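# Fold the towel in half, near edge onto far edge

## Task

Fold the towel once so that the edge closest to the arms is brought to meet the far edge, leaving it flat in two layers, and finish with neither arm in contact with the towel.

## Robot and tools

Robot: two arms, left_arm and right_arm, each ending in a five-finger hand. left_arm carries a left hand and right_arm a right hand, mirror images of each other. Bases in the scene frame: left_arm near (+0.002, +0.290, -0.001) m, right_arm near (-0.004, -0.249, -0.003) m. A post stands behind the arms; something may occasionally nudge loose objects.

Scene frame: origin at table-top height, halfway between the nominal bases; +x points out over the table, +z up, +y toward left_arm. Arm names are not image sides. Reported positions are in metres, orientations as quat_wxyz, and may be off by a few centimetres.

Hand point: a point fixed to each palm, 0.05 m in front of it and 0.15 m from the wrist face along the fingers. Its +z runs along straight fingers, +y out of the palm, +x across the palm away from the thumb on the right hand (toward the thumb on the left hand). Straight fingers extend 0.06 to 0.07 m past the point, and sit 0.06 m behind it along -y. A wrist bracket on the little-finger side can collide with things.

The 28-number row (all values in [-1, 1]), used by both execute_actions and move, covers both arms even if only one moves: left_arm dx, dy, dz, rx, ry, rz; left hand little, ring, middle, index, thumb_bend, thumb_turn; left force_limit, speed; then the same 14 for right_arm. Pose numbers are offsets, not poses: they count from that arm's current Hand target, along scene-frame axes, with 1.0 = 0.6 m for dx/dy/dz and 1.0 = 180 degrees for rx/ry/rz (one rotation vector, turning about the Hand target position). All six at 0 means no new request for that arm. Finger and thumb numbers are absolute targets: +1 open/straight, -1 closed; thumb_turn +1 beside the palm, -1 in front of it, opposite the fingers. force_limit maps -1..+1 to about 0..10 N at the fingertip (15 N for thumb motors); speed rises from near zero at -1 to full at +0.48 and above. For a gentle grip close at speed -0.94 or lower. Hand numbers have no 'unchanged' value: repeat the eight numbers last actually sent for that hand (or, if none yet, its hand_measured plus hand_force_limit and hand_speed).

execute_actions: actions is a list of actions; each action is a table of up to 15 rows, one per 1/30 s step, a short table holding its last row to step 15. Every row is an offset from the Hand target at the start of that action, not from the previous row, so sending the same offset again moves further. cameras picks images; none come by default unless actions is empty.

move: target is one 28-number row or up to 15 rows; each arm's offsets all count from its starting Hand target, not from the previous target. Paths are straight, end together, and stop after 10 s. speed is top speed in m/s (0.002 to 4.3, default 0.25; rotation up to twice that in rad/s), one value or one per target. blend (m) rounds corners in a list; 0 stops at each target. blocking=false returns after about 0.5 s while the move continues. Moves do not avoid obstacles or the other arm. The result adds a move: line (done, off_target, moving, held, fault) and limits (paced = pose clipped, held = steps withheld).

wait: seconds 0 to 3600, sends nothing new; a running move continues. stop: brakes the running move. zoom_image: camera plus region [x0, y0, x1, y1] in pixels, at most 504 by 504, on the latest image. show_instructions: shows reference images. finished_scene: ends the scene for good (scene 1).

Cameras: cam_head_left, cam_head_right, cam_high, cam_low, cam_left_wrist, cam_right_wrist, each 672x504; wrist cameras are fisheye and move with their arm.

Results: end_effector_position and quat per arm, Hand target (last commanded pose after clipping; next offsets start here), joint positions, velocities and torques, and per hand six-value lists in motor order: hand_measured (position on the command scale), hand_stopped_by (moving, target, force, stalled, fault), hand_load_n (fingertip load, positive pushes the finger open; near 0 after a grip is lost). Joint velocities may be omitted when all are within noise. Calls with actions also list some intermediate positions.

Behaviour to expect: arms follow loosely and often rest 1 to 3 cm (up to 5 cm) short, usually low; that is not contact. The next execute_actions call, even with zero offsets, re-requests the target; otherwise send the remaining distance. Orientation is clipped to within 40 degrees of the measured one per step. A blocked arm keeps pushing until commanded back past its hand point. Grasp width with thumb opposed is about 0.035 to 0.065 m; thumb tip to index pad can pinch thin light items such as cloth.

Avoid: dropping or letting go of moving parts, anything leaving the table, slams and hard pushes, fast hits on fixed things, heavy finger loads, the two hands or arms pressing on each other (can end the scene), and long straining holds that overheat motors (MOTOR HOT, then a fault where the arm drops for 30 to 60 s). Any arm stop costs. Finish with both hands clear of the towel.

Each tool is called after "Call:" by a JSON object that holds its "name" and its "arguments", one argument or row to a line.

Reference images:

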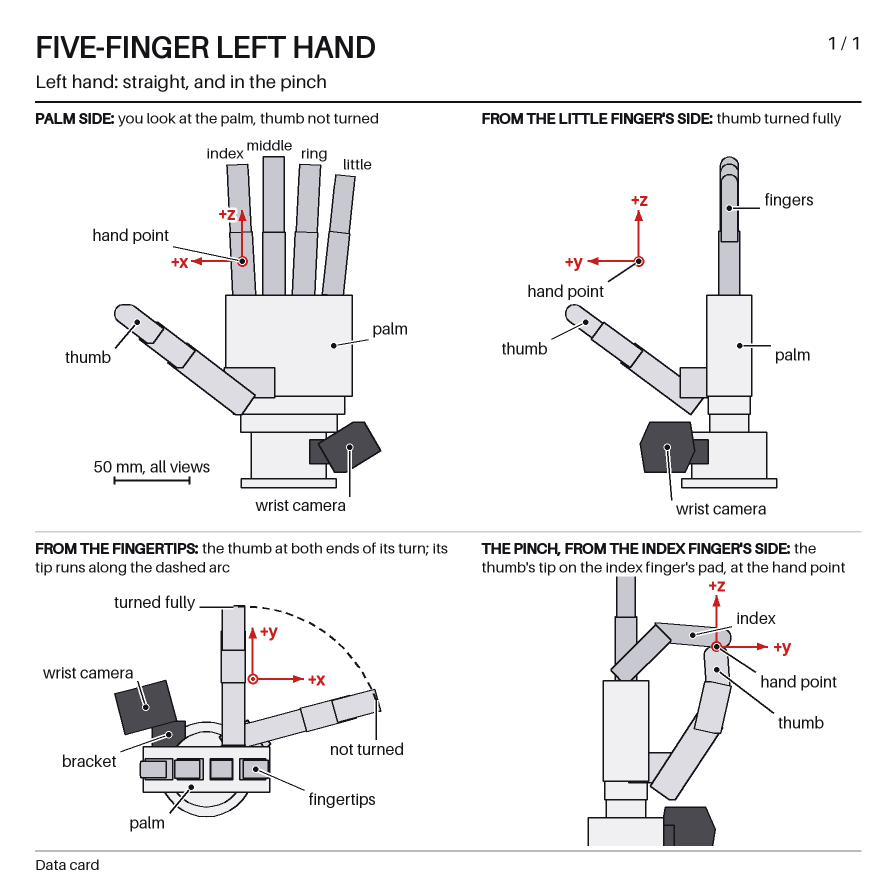

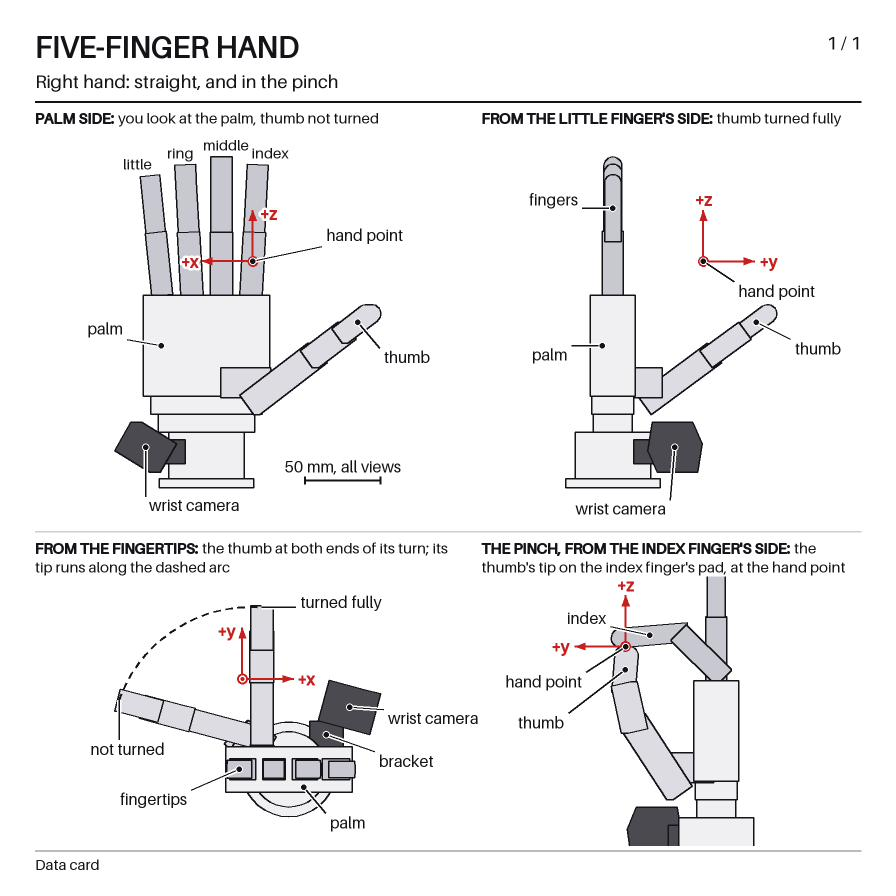

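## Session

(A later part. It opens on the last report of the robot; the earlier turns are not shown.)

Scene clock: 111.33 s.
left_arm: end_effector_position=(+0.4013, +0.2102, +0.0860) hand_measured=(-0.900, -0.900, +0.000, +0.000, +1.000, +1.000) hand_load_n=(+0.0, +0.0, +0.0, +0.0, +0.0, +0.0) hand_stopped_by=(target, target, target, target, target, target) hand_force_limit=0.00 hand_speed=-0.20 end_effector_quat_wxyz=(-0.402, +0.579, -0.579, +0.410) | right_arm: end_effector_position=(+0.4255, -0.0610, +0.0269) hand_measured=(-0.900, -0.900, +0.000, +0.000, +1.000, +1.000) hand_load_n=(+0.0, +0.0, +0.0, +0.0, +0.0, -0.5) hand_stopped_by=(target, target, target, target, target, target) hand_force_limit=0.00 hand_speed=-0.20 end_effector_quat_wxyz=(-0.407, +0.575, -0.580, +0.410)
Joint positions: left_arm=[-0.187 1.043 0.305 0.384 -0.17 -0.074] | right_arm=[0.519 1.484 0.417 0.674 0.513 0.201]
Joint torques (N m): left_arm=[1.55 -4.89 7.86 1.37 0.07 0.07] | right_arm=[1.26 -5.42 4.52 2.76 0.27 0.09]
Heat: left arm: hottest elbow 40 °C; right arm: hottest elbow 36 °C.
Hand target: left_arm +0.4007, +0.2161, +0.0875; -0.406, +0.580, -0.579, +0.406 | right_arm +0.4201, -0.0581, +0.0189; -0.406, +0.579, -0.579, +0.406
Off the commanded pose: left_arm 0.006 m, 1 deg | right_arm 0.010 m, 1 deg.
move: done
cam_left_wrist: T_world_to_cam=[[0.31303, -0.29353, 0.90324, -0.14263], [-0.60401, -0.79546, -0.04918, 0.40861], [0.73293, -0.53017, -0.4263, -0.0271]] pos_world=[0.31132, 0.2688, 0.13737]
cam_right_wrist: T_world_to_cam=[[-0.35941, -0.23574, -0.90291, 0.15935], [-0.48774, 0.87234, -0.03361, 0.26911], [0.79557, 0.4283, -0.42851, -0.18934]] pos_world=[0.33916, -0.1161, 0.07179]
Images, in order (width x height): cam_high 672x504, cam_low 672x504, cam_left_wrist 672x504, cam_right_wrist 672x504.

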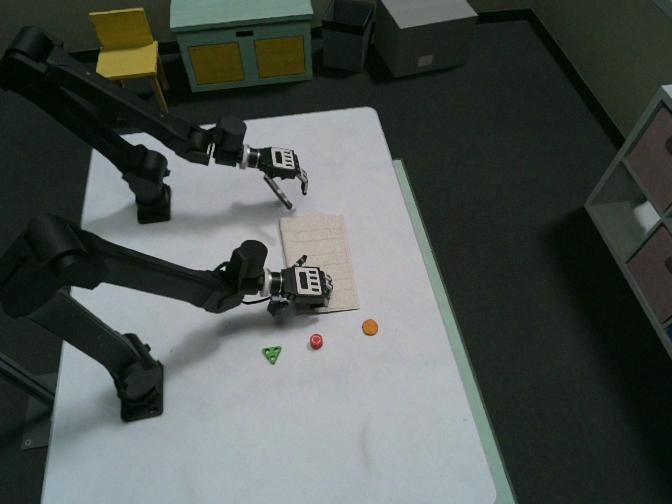

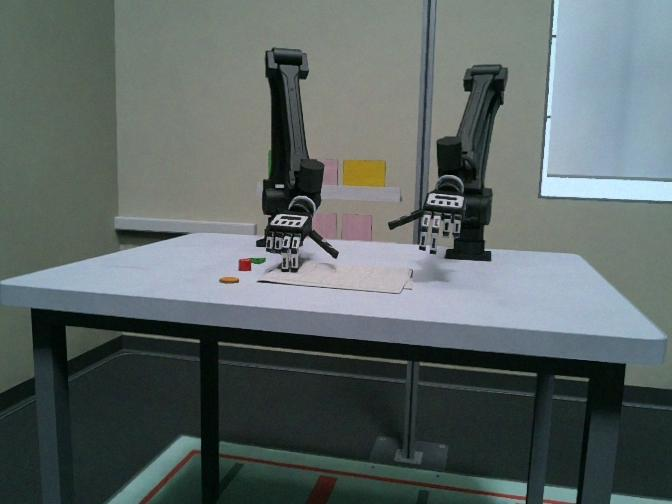

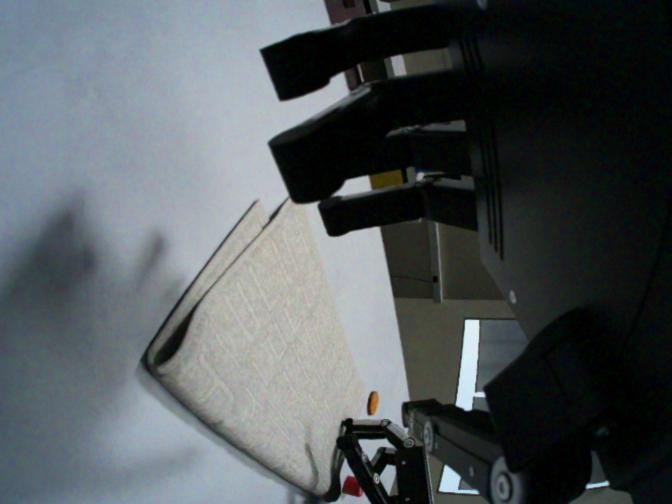

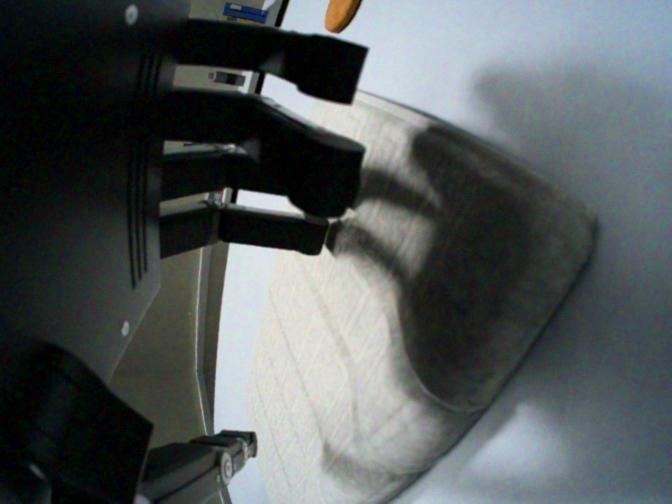

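Call:
{"name": "move", "arguments": {
  "target": [
    [0.182,-0.1718,0.0,0,0,0,-0.9,-0.9,0,0,0.45,-1,0,-0.2,0,0,0.058,0,0,0,-0.9,-0.9,0,0,1,1,0,-0.2],
    [0.182,-0.1718,-0.035,0,0,0,-0.9,-0.9,0,0,0.45,-1,0,-0.2,0.1,-0.028,0.058,0,0,0,-0.9,-0.9,0,0,1,1,0,-0.2],
    [0.182,-0.1718,-0.035,0,0,0,-0.9,-0.9,0,0,0.45,-1,0,-0.2,0.1,-0.028,0.01,0,0,0,-0.9,-0.9,0,0,1,1,0,-0.2]
  ],
  "cameras": ["cam_low","cam_high","cam_left_wrist","cam_right_wrist"],
  "speed": 0.1
}}

Call:
{"name": "zoom_image", "arguments": {
  "camera": "cam_low",
  "region": [240, 200, 440, 310]
}}

Call:
{"name": "zoom_image", "arguments": {
  "camera": "cam_high",
  "region": [220, 160, 420, 350]
}}

Scene clock: 118.17 s.
left_arm: end_effector_position=(+0.5004, +0.1245, +0.0574) hand_measured=(-0.900, -0.900, +0.000, +0.000, +0.450, -1.000) hand_load_n=(+0.0, +0.0, +0.0, +0.0, +0.5, +0.0) hand_stopped_by=(target, target, target, target, target, target) hand_force_limit=0.00 hand_speed=-0.20 end_effector_quat_wxyz=(-0.404, +0.584, -0.587, +0.389) | right_arm: end_effector_position=(+0.4710, -0.0737, +0.0266) hand_measured=(-0.900, -0.900, +0.000, +0.000, +1.000, +1.000) hand_load_n=(+0.0, +0.0, -1.0, +0.0, +0.0, +0.0) hand_stopped_by=(target, target, target, target, target, target) hand_force_limit=0.00 hand_speed=-0.20 end_effector_quat_wxyz=(-0.406, +0.580, -0.580, +0.403)
Joint positions: left_arm=[-0.38 1.49 0.599 0.482 -0.371 -0.134] | right_arm=[0.411 1.553 0.512 0.657 0.4 0.16]
Joint torques (N m): left_arm=[-0.79 -8.23 8.7 2.85 -0.24 -0.18] | right_arm=[-0.38 -6.07 6.8 2.62 -0.06 -0.07]
Heat: left arm: hottest elbow 40 °C; right arm: hottest elbow 35 °C.
Hand target: left_arm +0.5100, +0.1131, +0.0666; -0.406, +0.580, -0.579, +0.406 | right_arm +0.4801, -0.0751, +0.0248; -0.405, +0.579, -0.580, +0.406
Off the commanded pose: left_arm 0.018 m, 2 deg | right_arm 0.009 m, 0 deg.
move: off_target (left_arm)
cam_left_wrist: T_world_to_cam=[[0.3458, -0.31656, 0.8833, -0.1853], [-0.59412, -0.80249, -0.05502, 0.39512], [0.72626, -0.50576, -0.46558, -0.1548]] pos_world=[0.41125, 0.18013, 0.11335]
cam_right_wrist: T_world_to_cam=[[-0.36892, -0.23689, -0.89877, 0.17681], [-0.49773, 0.86699, -0.02421, 0.3063], [0.78496, 0.43841, -0.43776, -0.21414]] pos_world=[0.38577, -0.12979, 0.07258]
Images, in order (width x height): cam_high 672x504, cam_low 672x504, cam_left_wrist 672x504, cam_right_wrist 672x504.

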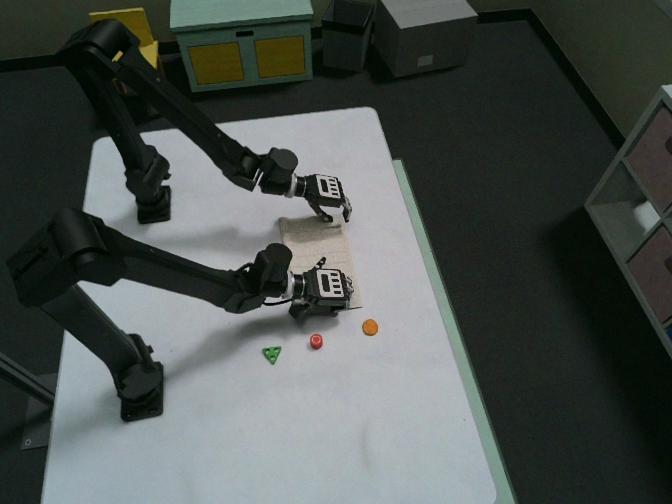

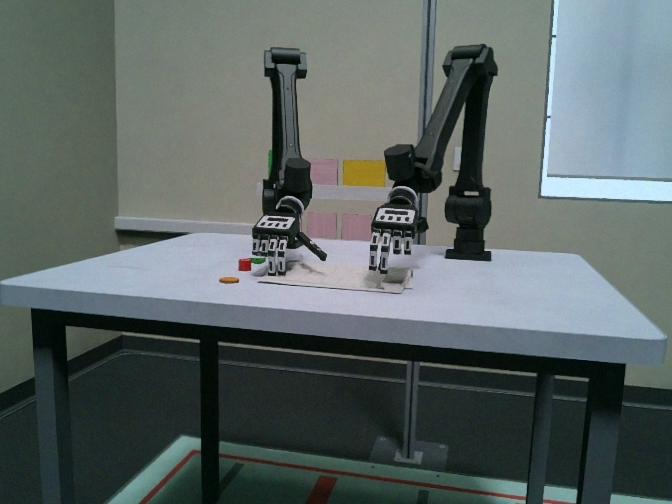

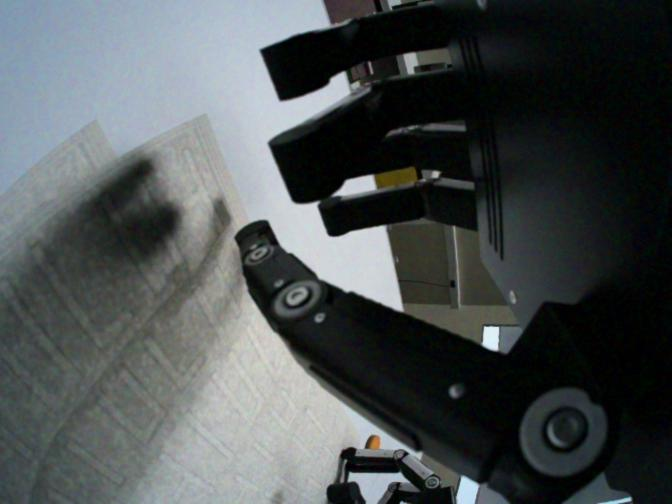

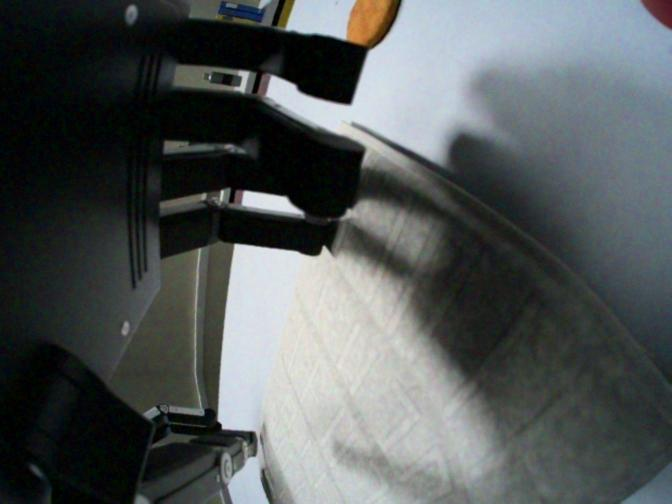

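Scaled by 2.520.

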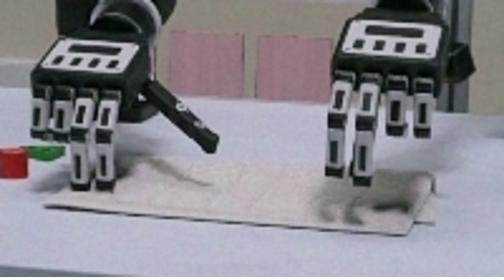

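Scaled by 2.520.

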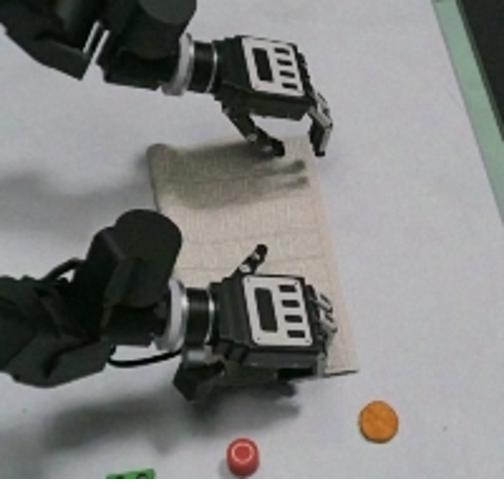

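Call:
{"name": "move", "arguments": {
  "target": [
    [-0.0467,0,0,0,0,0,-0.9,-0.9,0,0,0.45,-1,0,-0.2,0,0,0,0,0,0,-0.9,-0.9,0,0,1,1,0,-0.2],
    [-0.0467,0,-0.06,0,0,0,-0.9,-0.9,0,0,0.45,-1,0,-0.2,0,0,0,0,0,0,-0.9,-0.9,0,0,1,1,0,-0.2]
  ],
  "cameras": ["cam_low","cam_high","cam_left_wrist","cam_right_wrist"],
  "speed": 0.05
}}

Call:
{"name": "zoom_image", "arguments": {
  "camera": "cam_left_wrist",
  "region": [60, 60, 400, 320]
}}

Call:
{"name": "zoom_image", "arguments": {
  "camera": "cam_high",
  "region": [220, 160, 420, 350]
}}

Scene clock: 121.10 s.
left_arm: end_effector_position=(+0.4824, +0.1210, +0.0313) hand_measured=(-0.900, -0.900, +0.000, +0.000, +0.450, -1.000) hand_load_n=(+0.0, +0.0, +0.0, +0.0, +0.0, +0.0) hand_stopped_by=(target, target, target, target, target, target) hand_force_limit=0.00 hand_speed=-0.20 end_effector_quat_wxyz=(-0.408, +0.582, -0.581, +0.397) | right_arm: end_effector_position=(+0.4710, -0.0737, +0.0266) hand_measured=(-0.900, -0.900, +0.000, +0.000, +1.000, +1.000) hand_load_n=(+0.0, +0.0, -1.0, +0.0, +0.0, +0.0) hand_stopped_by=(target, target, target, target, target, target) hand_force_limit=0.00 hand_speed=-0.20 end_effector_quat_wxyz=(-0.406, +0.580, -0.580, +0.403)
Joint positions: left_arm=[-0.41 1.546 0.527 0.627 -0.4 -0.147] | right_arm=[0.411 1.553 0.512 0.657 0.4 0.16]
Joint torques (N m): left_arm=[-0.73 -7.94 5.91 2.76 -0.24 -0.17] | right_arm=[-0.38 -6.12 6.82 2.58 -0.06 -0.06]
Heat: left arm: hottest elbow 40 °C; right arm: hottest elbow 35 °C.
Hand target: left_arm +0.4820, +0.1131, +0.0306; -0.406, +0.580, -0.579, +0.406 | right_arm +0.4801, -0.0751, +0.0249; -0.405, +0.579, -0.580, +0.406
Off the commanded pose: left_arm 0.008 m, 1 deg | right_arm 0.009 m, 0 deg.
move: done
cam_left_wrist: T_world_to_cam=[[0.32825, -0.30878, 0.8927, -0.14984], [-0.59166, -0.80392, -0.06051, 0.37933], [0.73634, -0.50831, -0.44658, -0.1608]] pos_world=[0.39202, 0.17694, 0.08491]
cam_right_wrist: T_world_to_cam=[[-0.36892, -0.23689, -0.89877, 0.17681], [-0.49773, 0.86699, -0.02421, 0.3063], [0.78496, 0.43841, -0.43776, -0.21414]] pos_world=[0.38577, -0.12979, 0.07258]
Images, in order (width x height): cam_high 672x504, cam_low 672x504, cam_left_wrist 672x504, cam_right_wrist 672x504.

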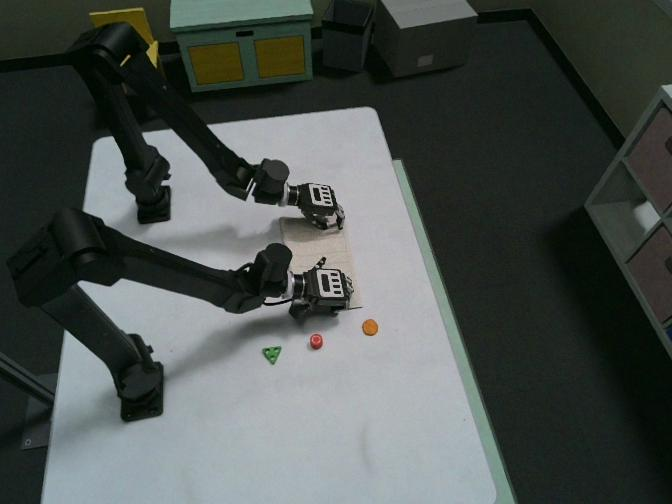

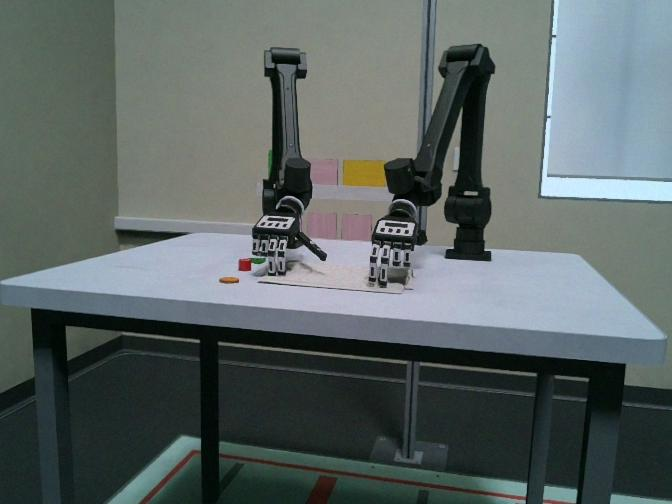

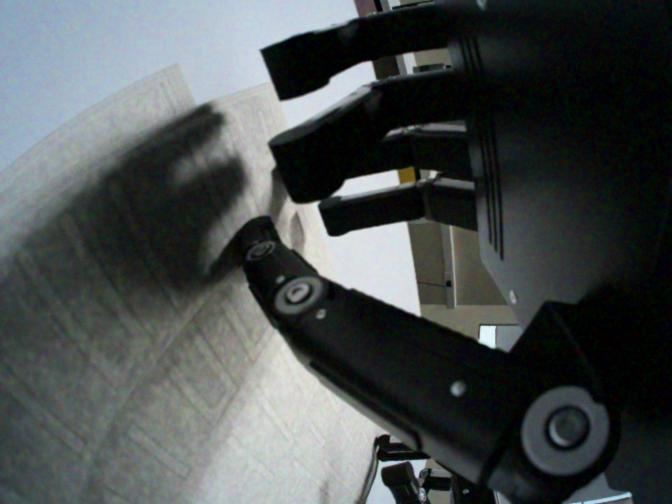

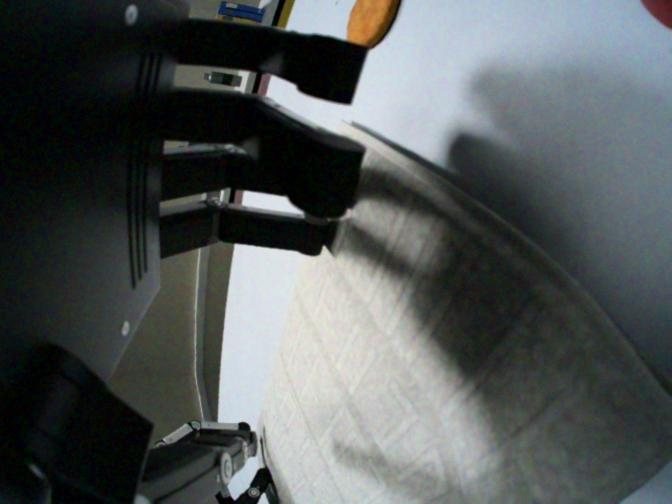

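Scaled by 1.482 from the camera's image (finer frame: 960x720).

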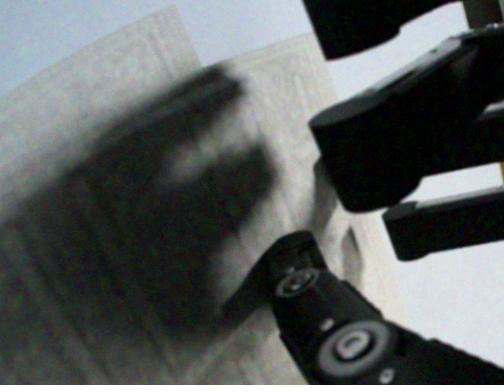

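Scaled by 2.520.

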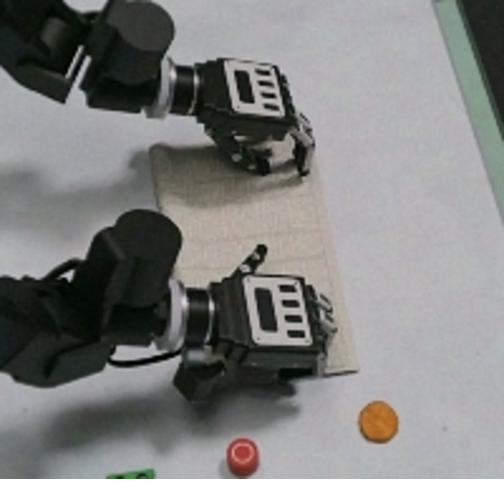

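Call:
{"name": "move", "arguments": {
  "target": [
    [0.012,0,-0.01,0,0,0,-0.9,-0.9,0,0,0.45,-1,0,-0.2,0,0,0,0,0,0,-0.9,-0.9,0,0,1,1,0,-0.2],
    [0.012,0,-0.028,0,0,0,-0.9,-0.9,-0.35,-0.35,0.1,-1,0,-0.8,0,0,0,0,0,0,-0.9,-0.9,0,0,1,1,0,-0.2]
  ],
  "cameras": ["cam_low","cam_high","cam_left_wrist"],
  "speed": 0.02
}}

Call:
{"name": "zoom_image", "arguments": {
  "camera": "cam_left_wrist",
  "region": [60, 60, 400, 320]
}}

Call:
{"name": "zoom_image", "arguments": {
  "camera": "cam_high",
  "region": [220, 160, 420, 350]
}}

Scene clock: 124.23 s.
left_arm: end_effector_position=(+0.4892, +0.1176, +0.0249) hand_measured=(-0.900, -0.900, -0.292, -0.350, +0.284, -1.000) hand_load_n=(+0.0, +0.5, +8.5, +1.5, +8.5, +0.0) hand_stopped_by=(target, target, force, target, force, target) hand_force_limit=0.00 hand_speed=-0.80 end_effector_quat_wxyz=(-0.412, +0.578, -0.572, +0.410) | right_arm: end_effector_position=(+0.4710, -0.0737, +0.0266) hand_measured=(-0.900, -0.900, +0.000, +0.000, +1.000, +1.000) hand_load_n=(+0.0, +0.0, -1.0, +0.0, +0.0, +0.0) hand_stopped_by=(target, target, target, target, target, target) hand_force_limit=0.00 hand_speed=-0.20 end_effector_quat_wxyz=(-0.406, +0.580, -0.580, +0.403)
Joint positions: left_arm=[-0.41 1.6 0.527 0.714 -0.398 -0.147] | right_arm=[0.411 1.553 0.512 0.657 0.4 0.16]
Joint torques (N m): left_arm=[0.09 -6.59 6.39 1.84 0.01 -0.12] | right_arm=[-0.38 -6.12 6.83 2.58 -0.06 -0.06]
Heat: left arm: hottest elbow 39 °C; right arm: hottest elbow 35 °C.
Hand target: left_arm +0.4892, +0.1131, +0.0139; -0.406, +0.580, -0.579, +0.406 | right_arm +0.4801, -0.0751, +0.0249; -0.405, +0.579, -0.580, +0.406
Off the commanded pose: left_arm 0.012 m, 1 deg | right_arm 0.009 m, 0 deg.
move: off_target (left_arm); target 2's new numbers were sent with left_arm's hand 0.014 m and 1 deg from that target
cam_left_wrist: T_world_to_cam=[[0.30065, -0.29604, 0.90663, -0.1358], [-0.591, -0.80393, -0.06652, 0.38001], [0.74855, -0.51581, -0.41666, -0.17629]] pos_world=[0.39738, 0.17437, 0.07495]
Images, in order (width x height): cam_high 672x504, cam_low 672x504, cam_left_wrist 672x504.

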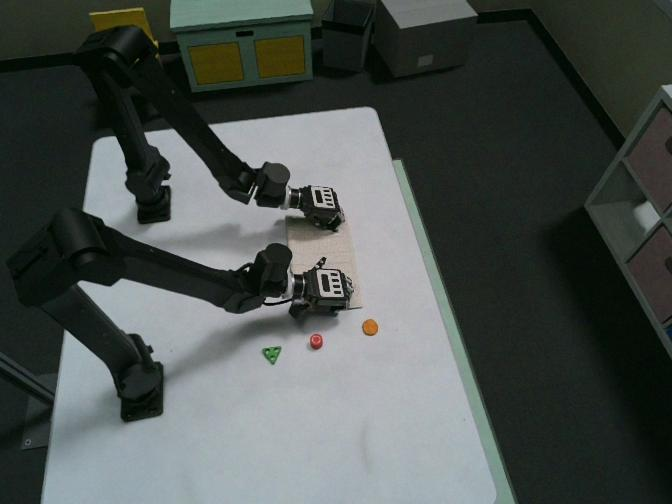

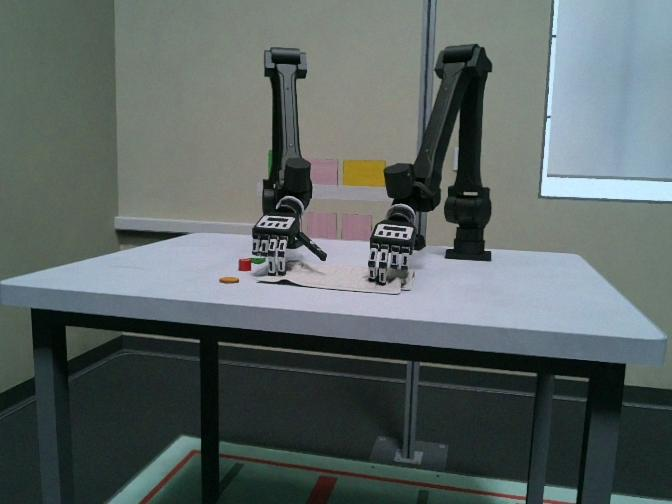

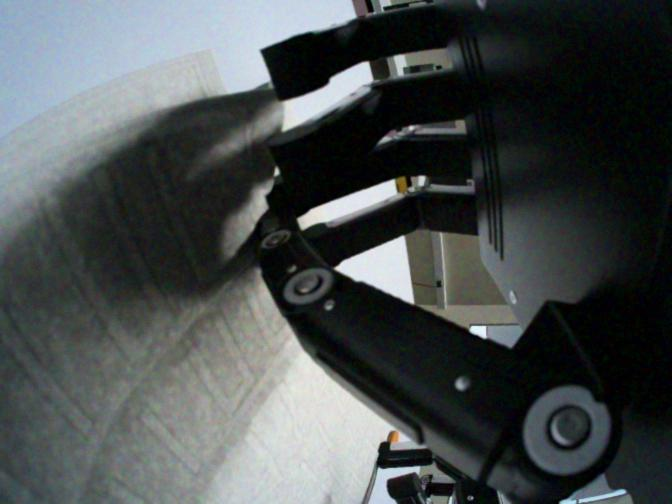

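Scaled by 1.482 from the camera's image (finer frame: 960x720).

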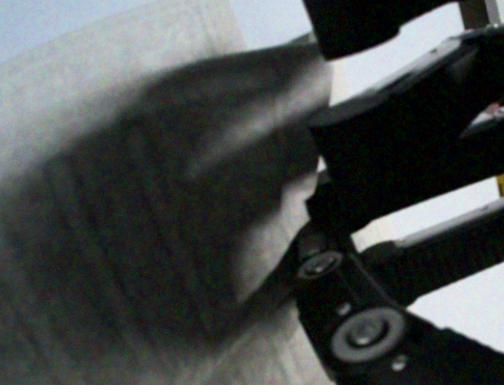

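Scaled by 2.520.

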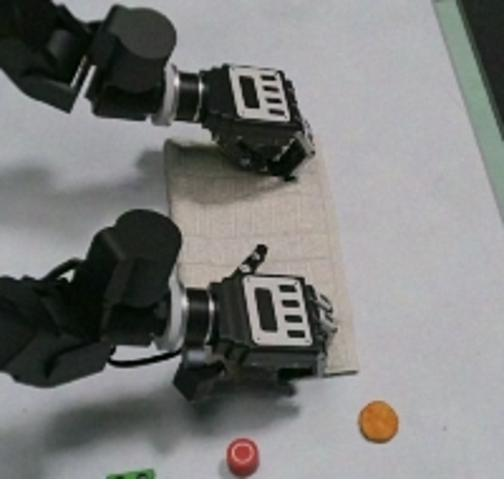

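Call:
{"name": "move", "arguments": {
  "target": [0,0,0.1,0,0,0,-0.9,-0.9,-0.35,-0.35,0.1,-1,0,-0.8,0,0,0,0,0,0,-0.9,-0.9,0,0,1,1,0,-0.2],
  "cameras": ["cam_low","cam_high","cam_left_wrist"],
  "speed": 0.05
}}

Call:
{"name": "zoom_image", "arguments": {
  "camera": "cam_low",
  "region": [240, 200, 440, 310]
}}

Call:
{"name": "zoom_image", "arguments": {
  "camera": "cam_high",
  "region": [220, 160, 420, 350]
}}

Scene clock: 126.37 s.
left_arm: end_effector_position=(+0.4768, +0.1227, +0.0542) hand_measured=(-0.900, -0.900, -0.292, -0.350, +0.284, -1.000) hand_load_n=(+0.0, +0.0, +7.5, +1.5, +9.0, +0.0) hand_stopped_by=(target, target, force, target, force, target) hand_force_limit=0.00 hand_speed=-0.80 end_effector_quat_wxyz=(-0.404, +0.584, -0.587, +0.390) | right_arm: end_effector_position=(+0.4710, -0.0737, +0.0266) hand_measured=(-0.900, -0.900, +0.000, +0.000, +1.000, +1.000) hand_load_n=(+0.0, +0.0, -1.0, +0.0, +0.0, +0.0) hand_stopped_by=(target, target, target, target, target, target) hand_force_limit=0.00 hand_speed=-0.20 end_effector_quat_wxyz=(-0.406, +0.580, -0.580, +0.403)
Joint positions: left_arm=[-0.41 1.449 0.541 0.495 -0.397 -0.147] | right_arm=[0.411 1.553 0.512 0.657 0.4 0.16]
Joint torques (N m): left_arm=[-0.03 -9.58 9.77 1.32 -0.06 -0.12] | right_arm=[-0.38 -6.12 6.82 2.58 -0.06 -0.06]
Heat: left arm: hottest elbow 39 °C; right arm: hottest elbow 35 °C.
Hand target: left_arm +0.4891, +0.1131, +0.0736; -0.406, +0.580, -0.579, +0.406 | right_arm +0.4801, -0.0751, +0.0249; -0.405, +0.579, -0.580, +0.406
Off the commanded pose: left_arm 0.025 m, 2 deg | right_arm 0.009 m, 0 deg.
move: off_target (left_arm)
cam_left_wrist: T_world_to_cam=[[0.34543, -0.31587, 0.88369, -0.17491], [-0.5952, -0.80176, -0.05393, 0.3798], [0.72554, -0.50735, -0.46496, -0.13959]] pos_world=[0.38775, 0.17844, 0.11014]
Images, in order (width x height): cam_high 672x504, cam_low 672x504, cam_left_wrist 672x504.

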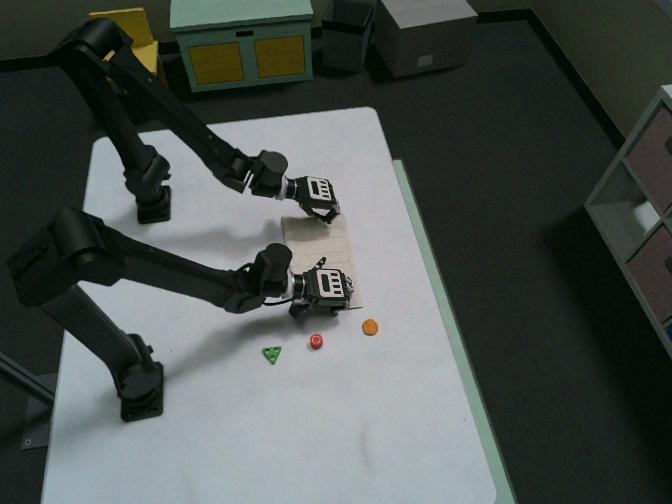

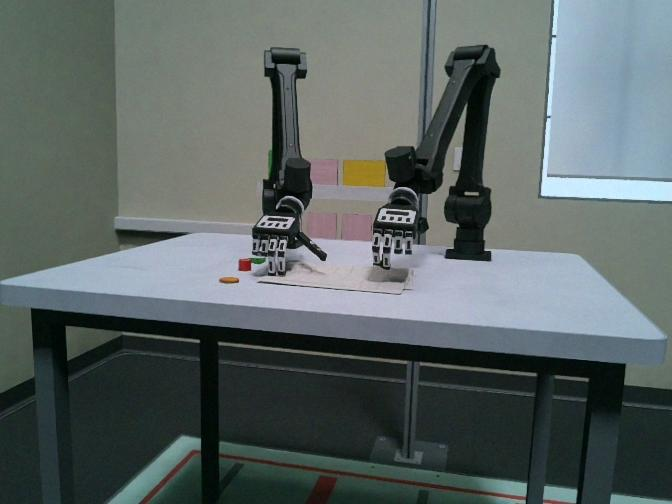

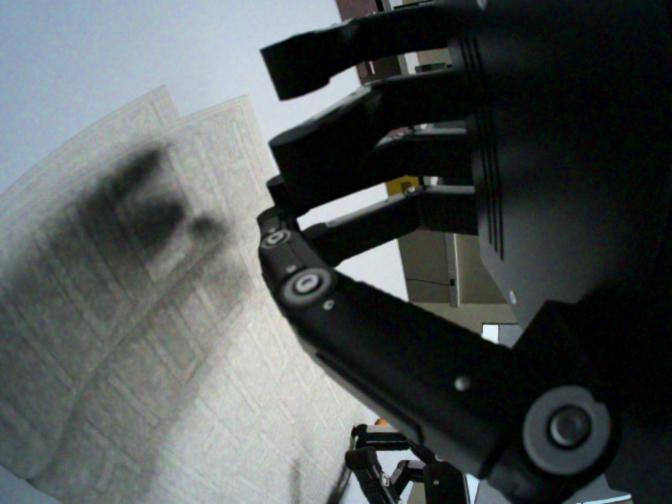

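Scaled by 2.520.

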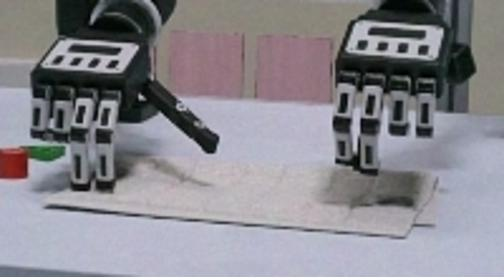

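Scaled by 2.520.

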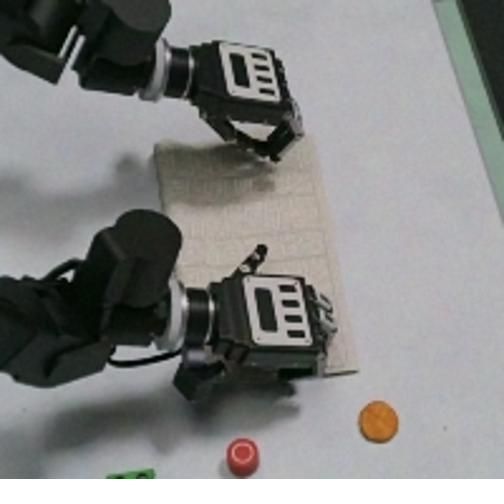

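Call:
{"name": "move", "arguments": {
  "target": [
    [-0.008,0,0.01,0,0,0,-0.9,-0.9,0.1,0.1,0.6,-1,0,-0.2,0,0,0,0,0,0,-0.9,-0.9,0,0,1,1,0,-0.2],
    [-0.008,0,-0.08,0,0,0,-0.9,-0.9,0.1,0.1,0.6,-1,0,-0.2,0,0,0,0,0,0,-0.9,-0.9,0,0,1,1,0,-0.2]
  ],
  "cameras": ["cam_low","cam_high","cam_left_wrist"],
  "speed": 0.05
}}

Call:
{"name": "zoom_image", "arguments": {
  "camera": "cam_low",
  "region": [240, 200, 440, 310]
}}

Scene clock: 129.50 s.
left_arm: end_effector_position=(+0.4877, +0.1183, +0.0338) hand_measured=(-0.900, -0.900, +0.100, +0.100, +0.600, -1.000) hand_load_n=(+0.0, +0.0, +0.0, +0.0, -0.5, -0.5) hand_stopped_by=(target, target, target, target, target, target) hand_force_limit=0.00 hand_speed=-0.20 end_effector_quat_wxyz=(-0.410, +0.580, -0.575, +0.405) | right_arm: end_effector_position=(+0.4710, -0.0737, +0.0266) hand_measured=(-0.900, -0.900, +0.000, +0.000, +1.000, +1.000) hand_load_n=(+0.0, +0.0, -0.5, +0.0, +0.0, -0.5) hand_stopped_by=(target, target, target, target, target, target) hand_force_limit=0.00 hand_speed=-0.20 end_effector_quat_wxyz=(-0.406, +0.580, -0.580, +0.403)
Joint positions: left_arm=[-0.41 1.559 0.534 0.652 -0.399 -0.149] | right_arm=[0.411 1.553 0.512 0.657 0.4 0.16]
Joint torques (N m): left_arm=[-0.62 -7.12 5.55 2.5 -0.22 -0.14] | right_arm=[-0.32 -6.12 6.82 2.58 -0.06 -0.06]
Heat: left arm: hottest elbow 39 °C; right arm: hottest elbow 35 °C.
Hand target: left_arm +0.4843, +0.1131, +0.0258; -0.406, +0.580, -0.579, +0.406 | right_arm +0.4801, -0.0751, +0.0249; -0.405, +0.579, -0.580, +0.406
Off the commanded pose: left_arm 0.010 m, 1 deg | right_arm 0.009 m, 0 deg.
move: done
cam_left_wrist: T_world_to_cam=[[0.31225, -0.29995, 0.90141, -0.14834], [-0.59119, -0.80408, -0.06277, 0.38028], [0.74363, -0.5133, -0.4284, -0.16857]] pos_world=[0.39649, 0.17476, 0.08537]
Images, in order (width x height): cam_high 672x504, cam_low 672x504, cam_left_wrist 672x504.

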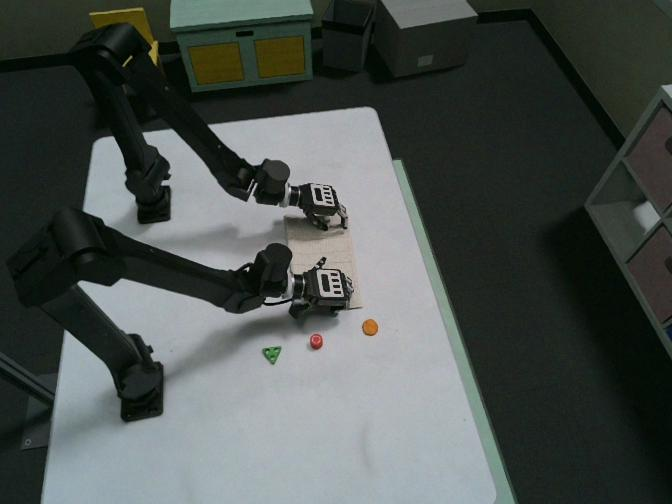

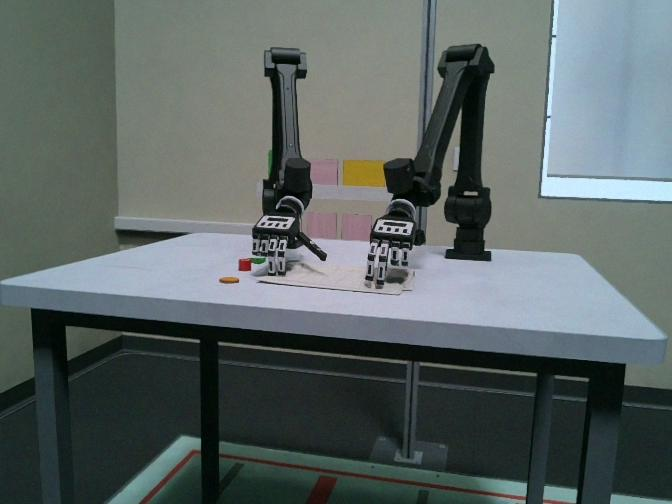

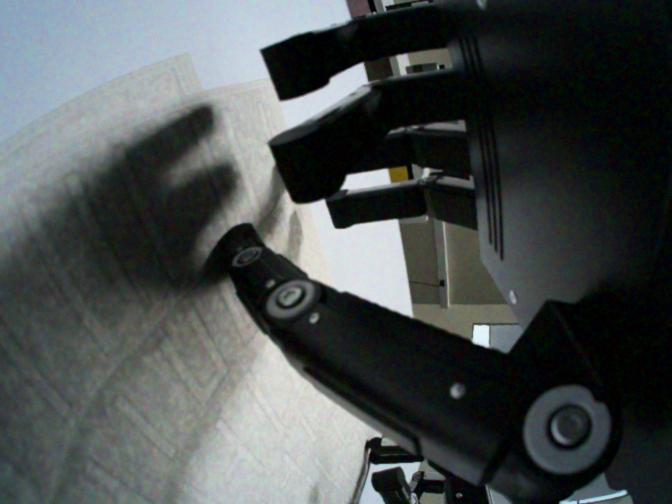

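Scaled by 2.520.

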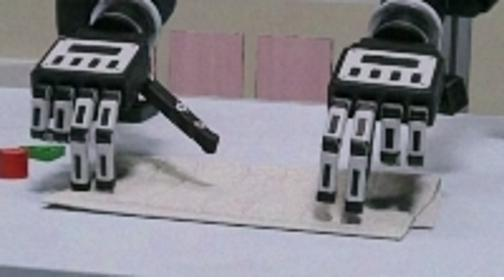

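Call:
{"name": "move", "arguments": {
  "target": [0,0,-0.027,0,0,0,-0.9,-0.9,-0.3,-0.3,0.15,-1,0,-0.85,0,0,0,0,0,0,-0.9,-0.9,0,0,1,1,0,-0.2],
  "cameras": ["cam_low","cam_high","cam_left_wrist"],
  "speed": 0.02
}}

Call:
{"name": "zoom_image", "arguments": {
  "camera": "cam_left_wrist",
  "region": [60, 60, 400, 320]
}}

Call:
{"name": "zoom_image", "arguments": {
  "camera": "cam_high",
  "region": [220, 160, 420, 350]
}}

Scene clock: 140.17 s.
left_arm: end_effector_position=(+0.4918, +0.1164, +0.0257) hand_measured=(-0.900, -0.900, -0.300, -0.300, +0.312, -1.000) hand_load_n=(+0.0, +0.0, +3.0, +0.0, +7.5, +0.0) hand_stopped_by=(target, target, target, target, force, target) hand_force_limit=0.00 hand_speed=-0.85 end_effector_quat_wxyz=(-0.413, +0.578, -0.569, +0.413) | right_arm: end_effector_position=(+0.4710, -0.0737, +0.0266) hand_measured=(-0.900, -0.900, +0.000, +0.000, +1.000, +1.000) hand_load_n=(+0.0, +0.0, -0.5, +0.0, +0.0, -0.5) hand_stopped_by=(target, target, target, target, target, target) hand_force_limit=0.00 hand_speed=-0.20 end_effector_quat_wxyz=(-0.406, +0.580, -0.580, +0.403)
Joint positions: left_arm=[-0.41 1.607 0.532 0.724 -0.399 -0.149] | right_arm=[0.411 1.553 0.512 0.657 0.4 0.16]
Joint torques (N m): left_arm=[-0.38 -6.95 4.77 2.19 -0.18 -0.13] | right_arm=[-0.38 -6.12 6.82 2.59 -0.06 -0.06]
Heat: left arm: hottest elbow 38 °C; right arm: hottest elbow 34 °C.
Hand target: left_arm +0.4844, +0.1131, +0.0096; -0.406, +0.580, -0.579, +0.406 | right_arm +0.4801, -0.0751, +0.0249; -0.405, +0.579, -0.580, +0.406
Off the commanded pose: left_arm 0.018 m, 2 deg | right_arm 0.009 m, 0 deg.
move: off_target (left_arm)
cam_left_wrist: T_world_to_cam=[[0.29416, -0.29166, 0.91017, -0.1352], [-0.58986, -0.80471, -0.06723, 0.3803], [0.75202, -0.51709, -0.40875, -0.18028]] pos_world=[0.39966, 0.17337, 0.07493]
Images, in order (width x height): cam_high 672x504, cam_low 672x504, cam_left_wrist 672x504.

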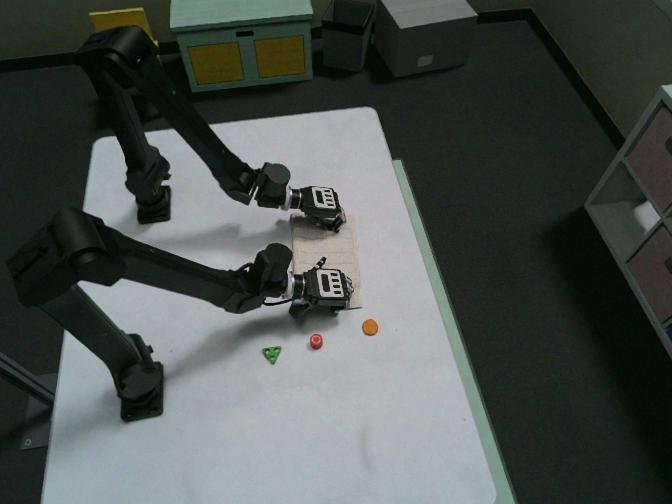

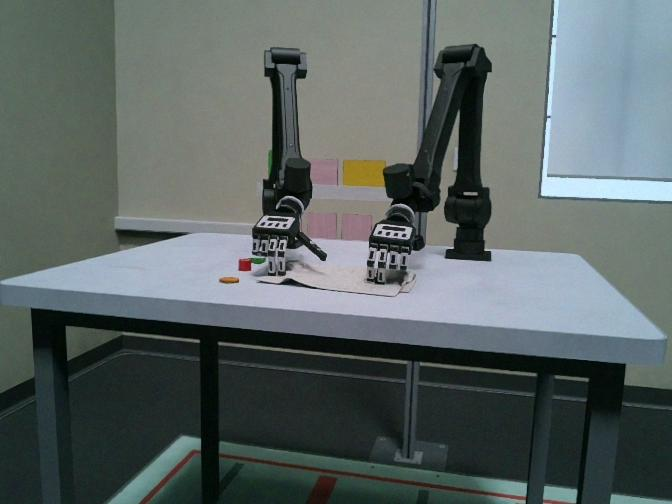

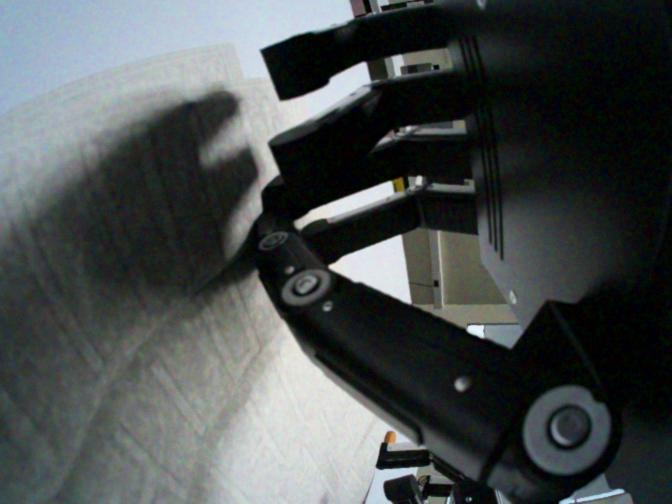

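Scaled by 1.482 from the camera's image (finer frame: 960x720).

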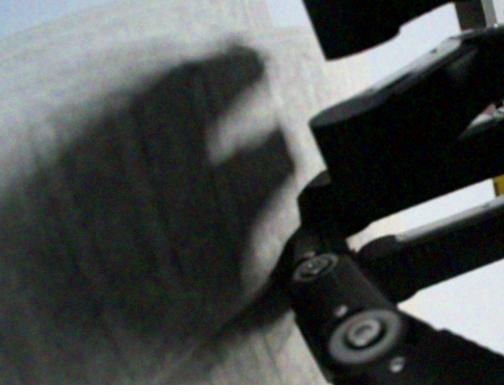

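Scaled by 2.520.

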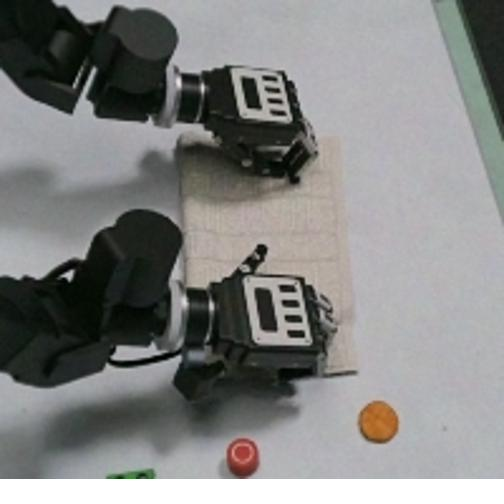

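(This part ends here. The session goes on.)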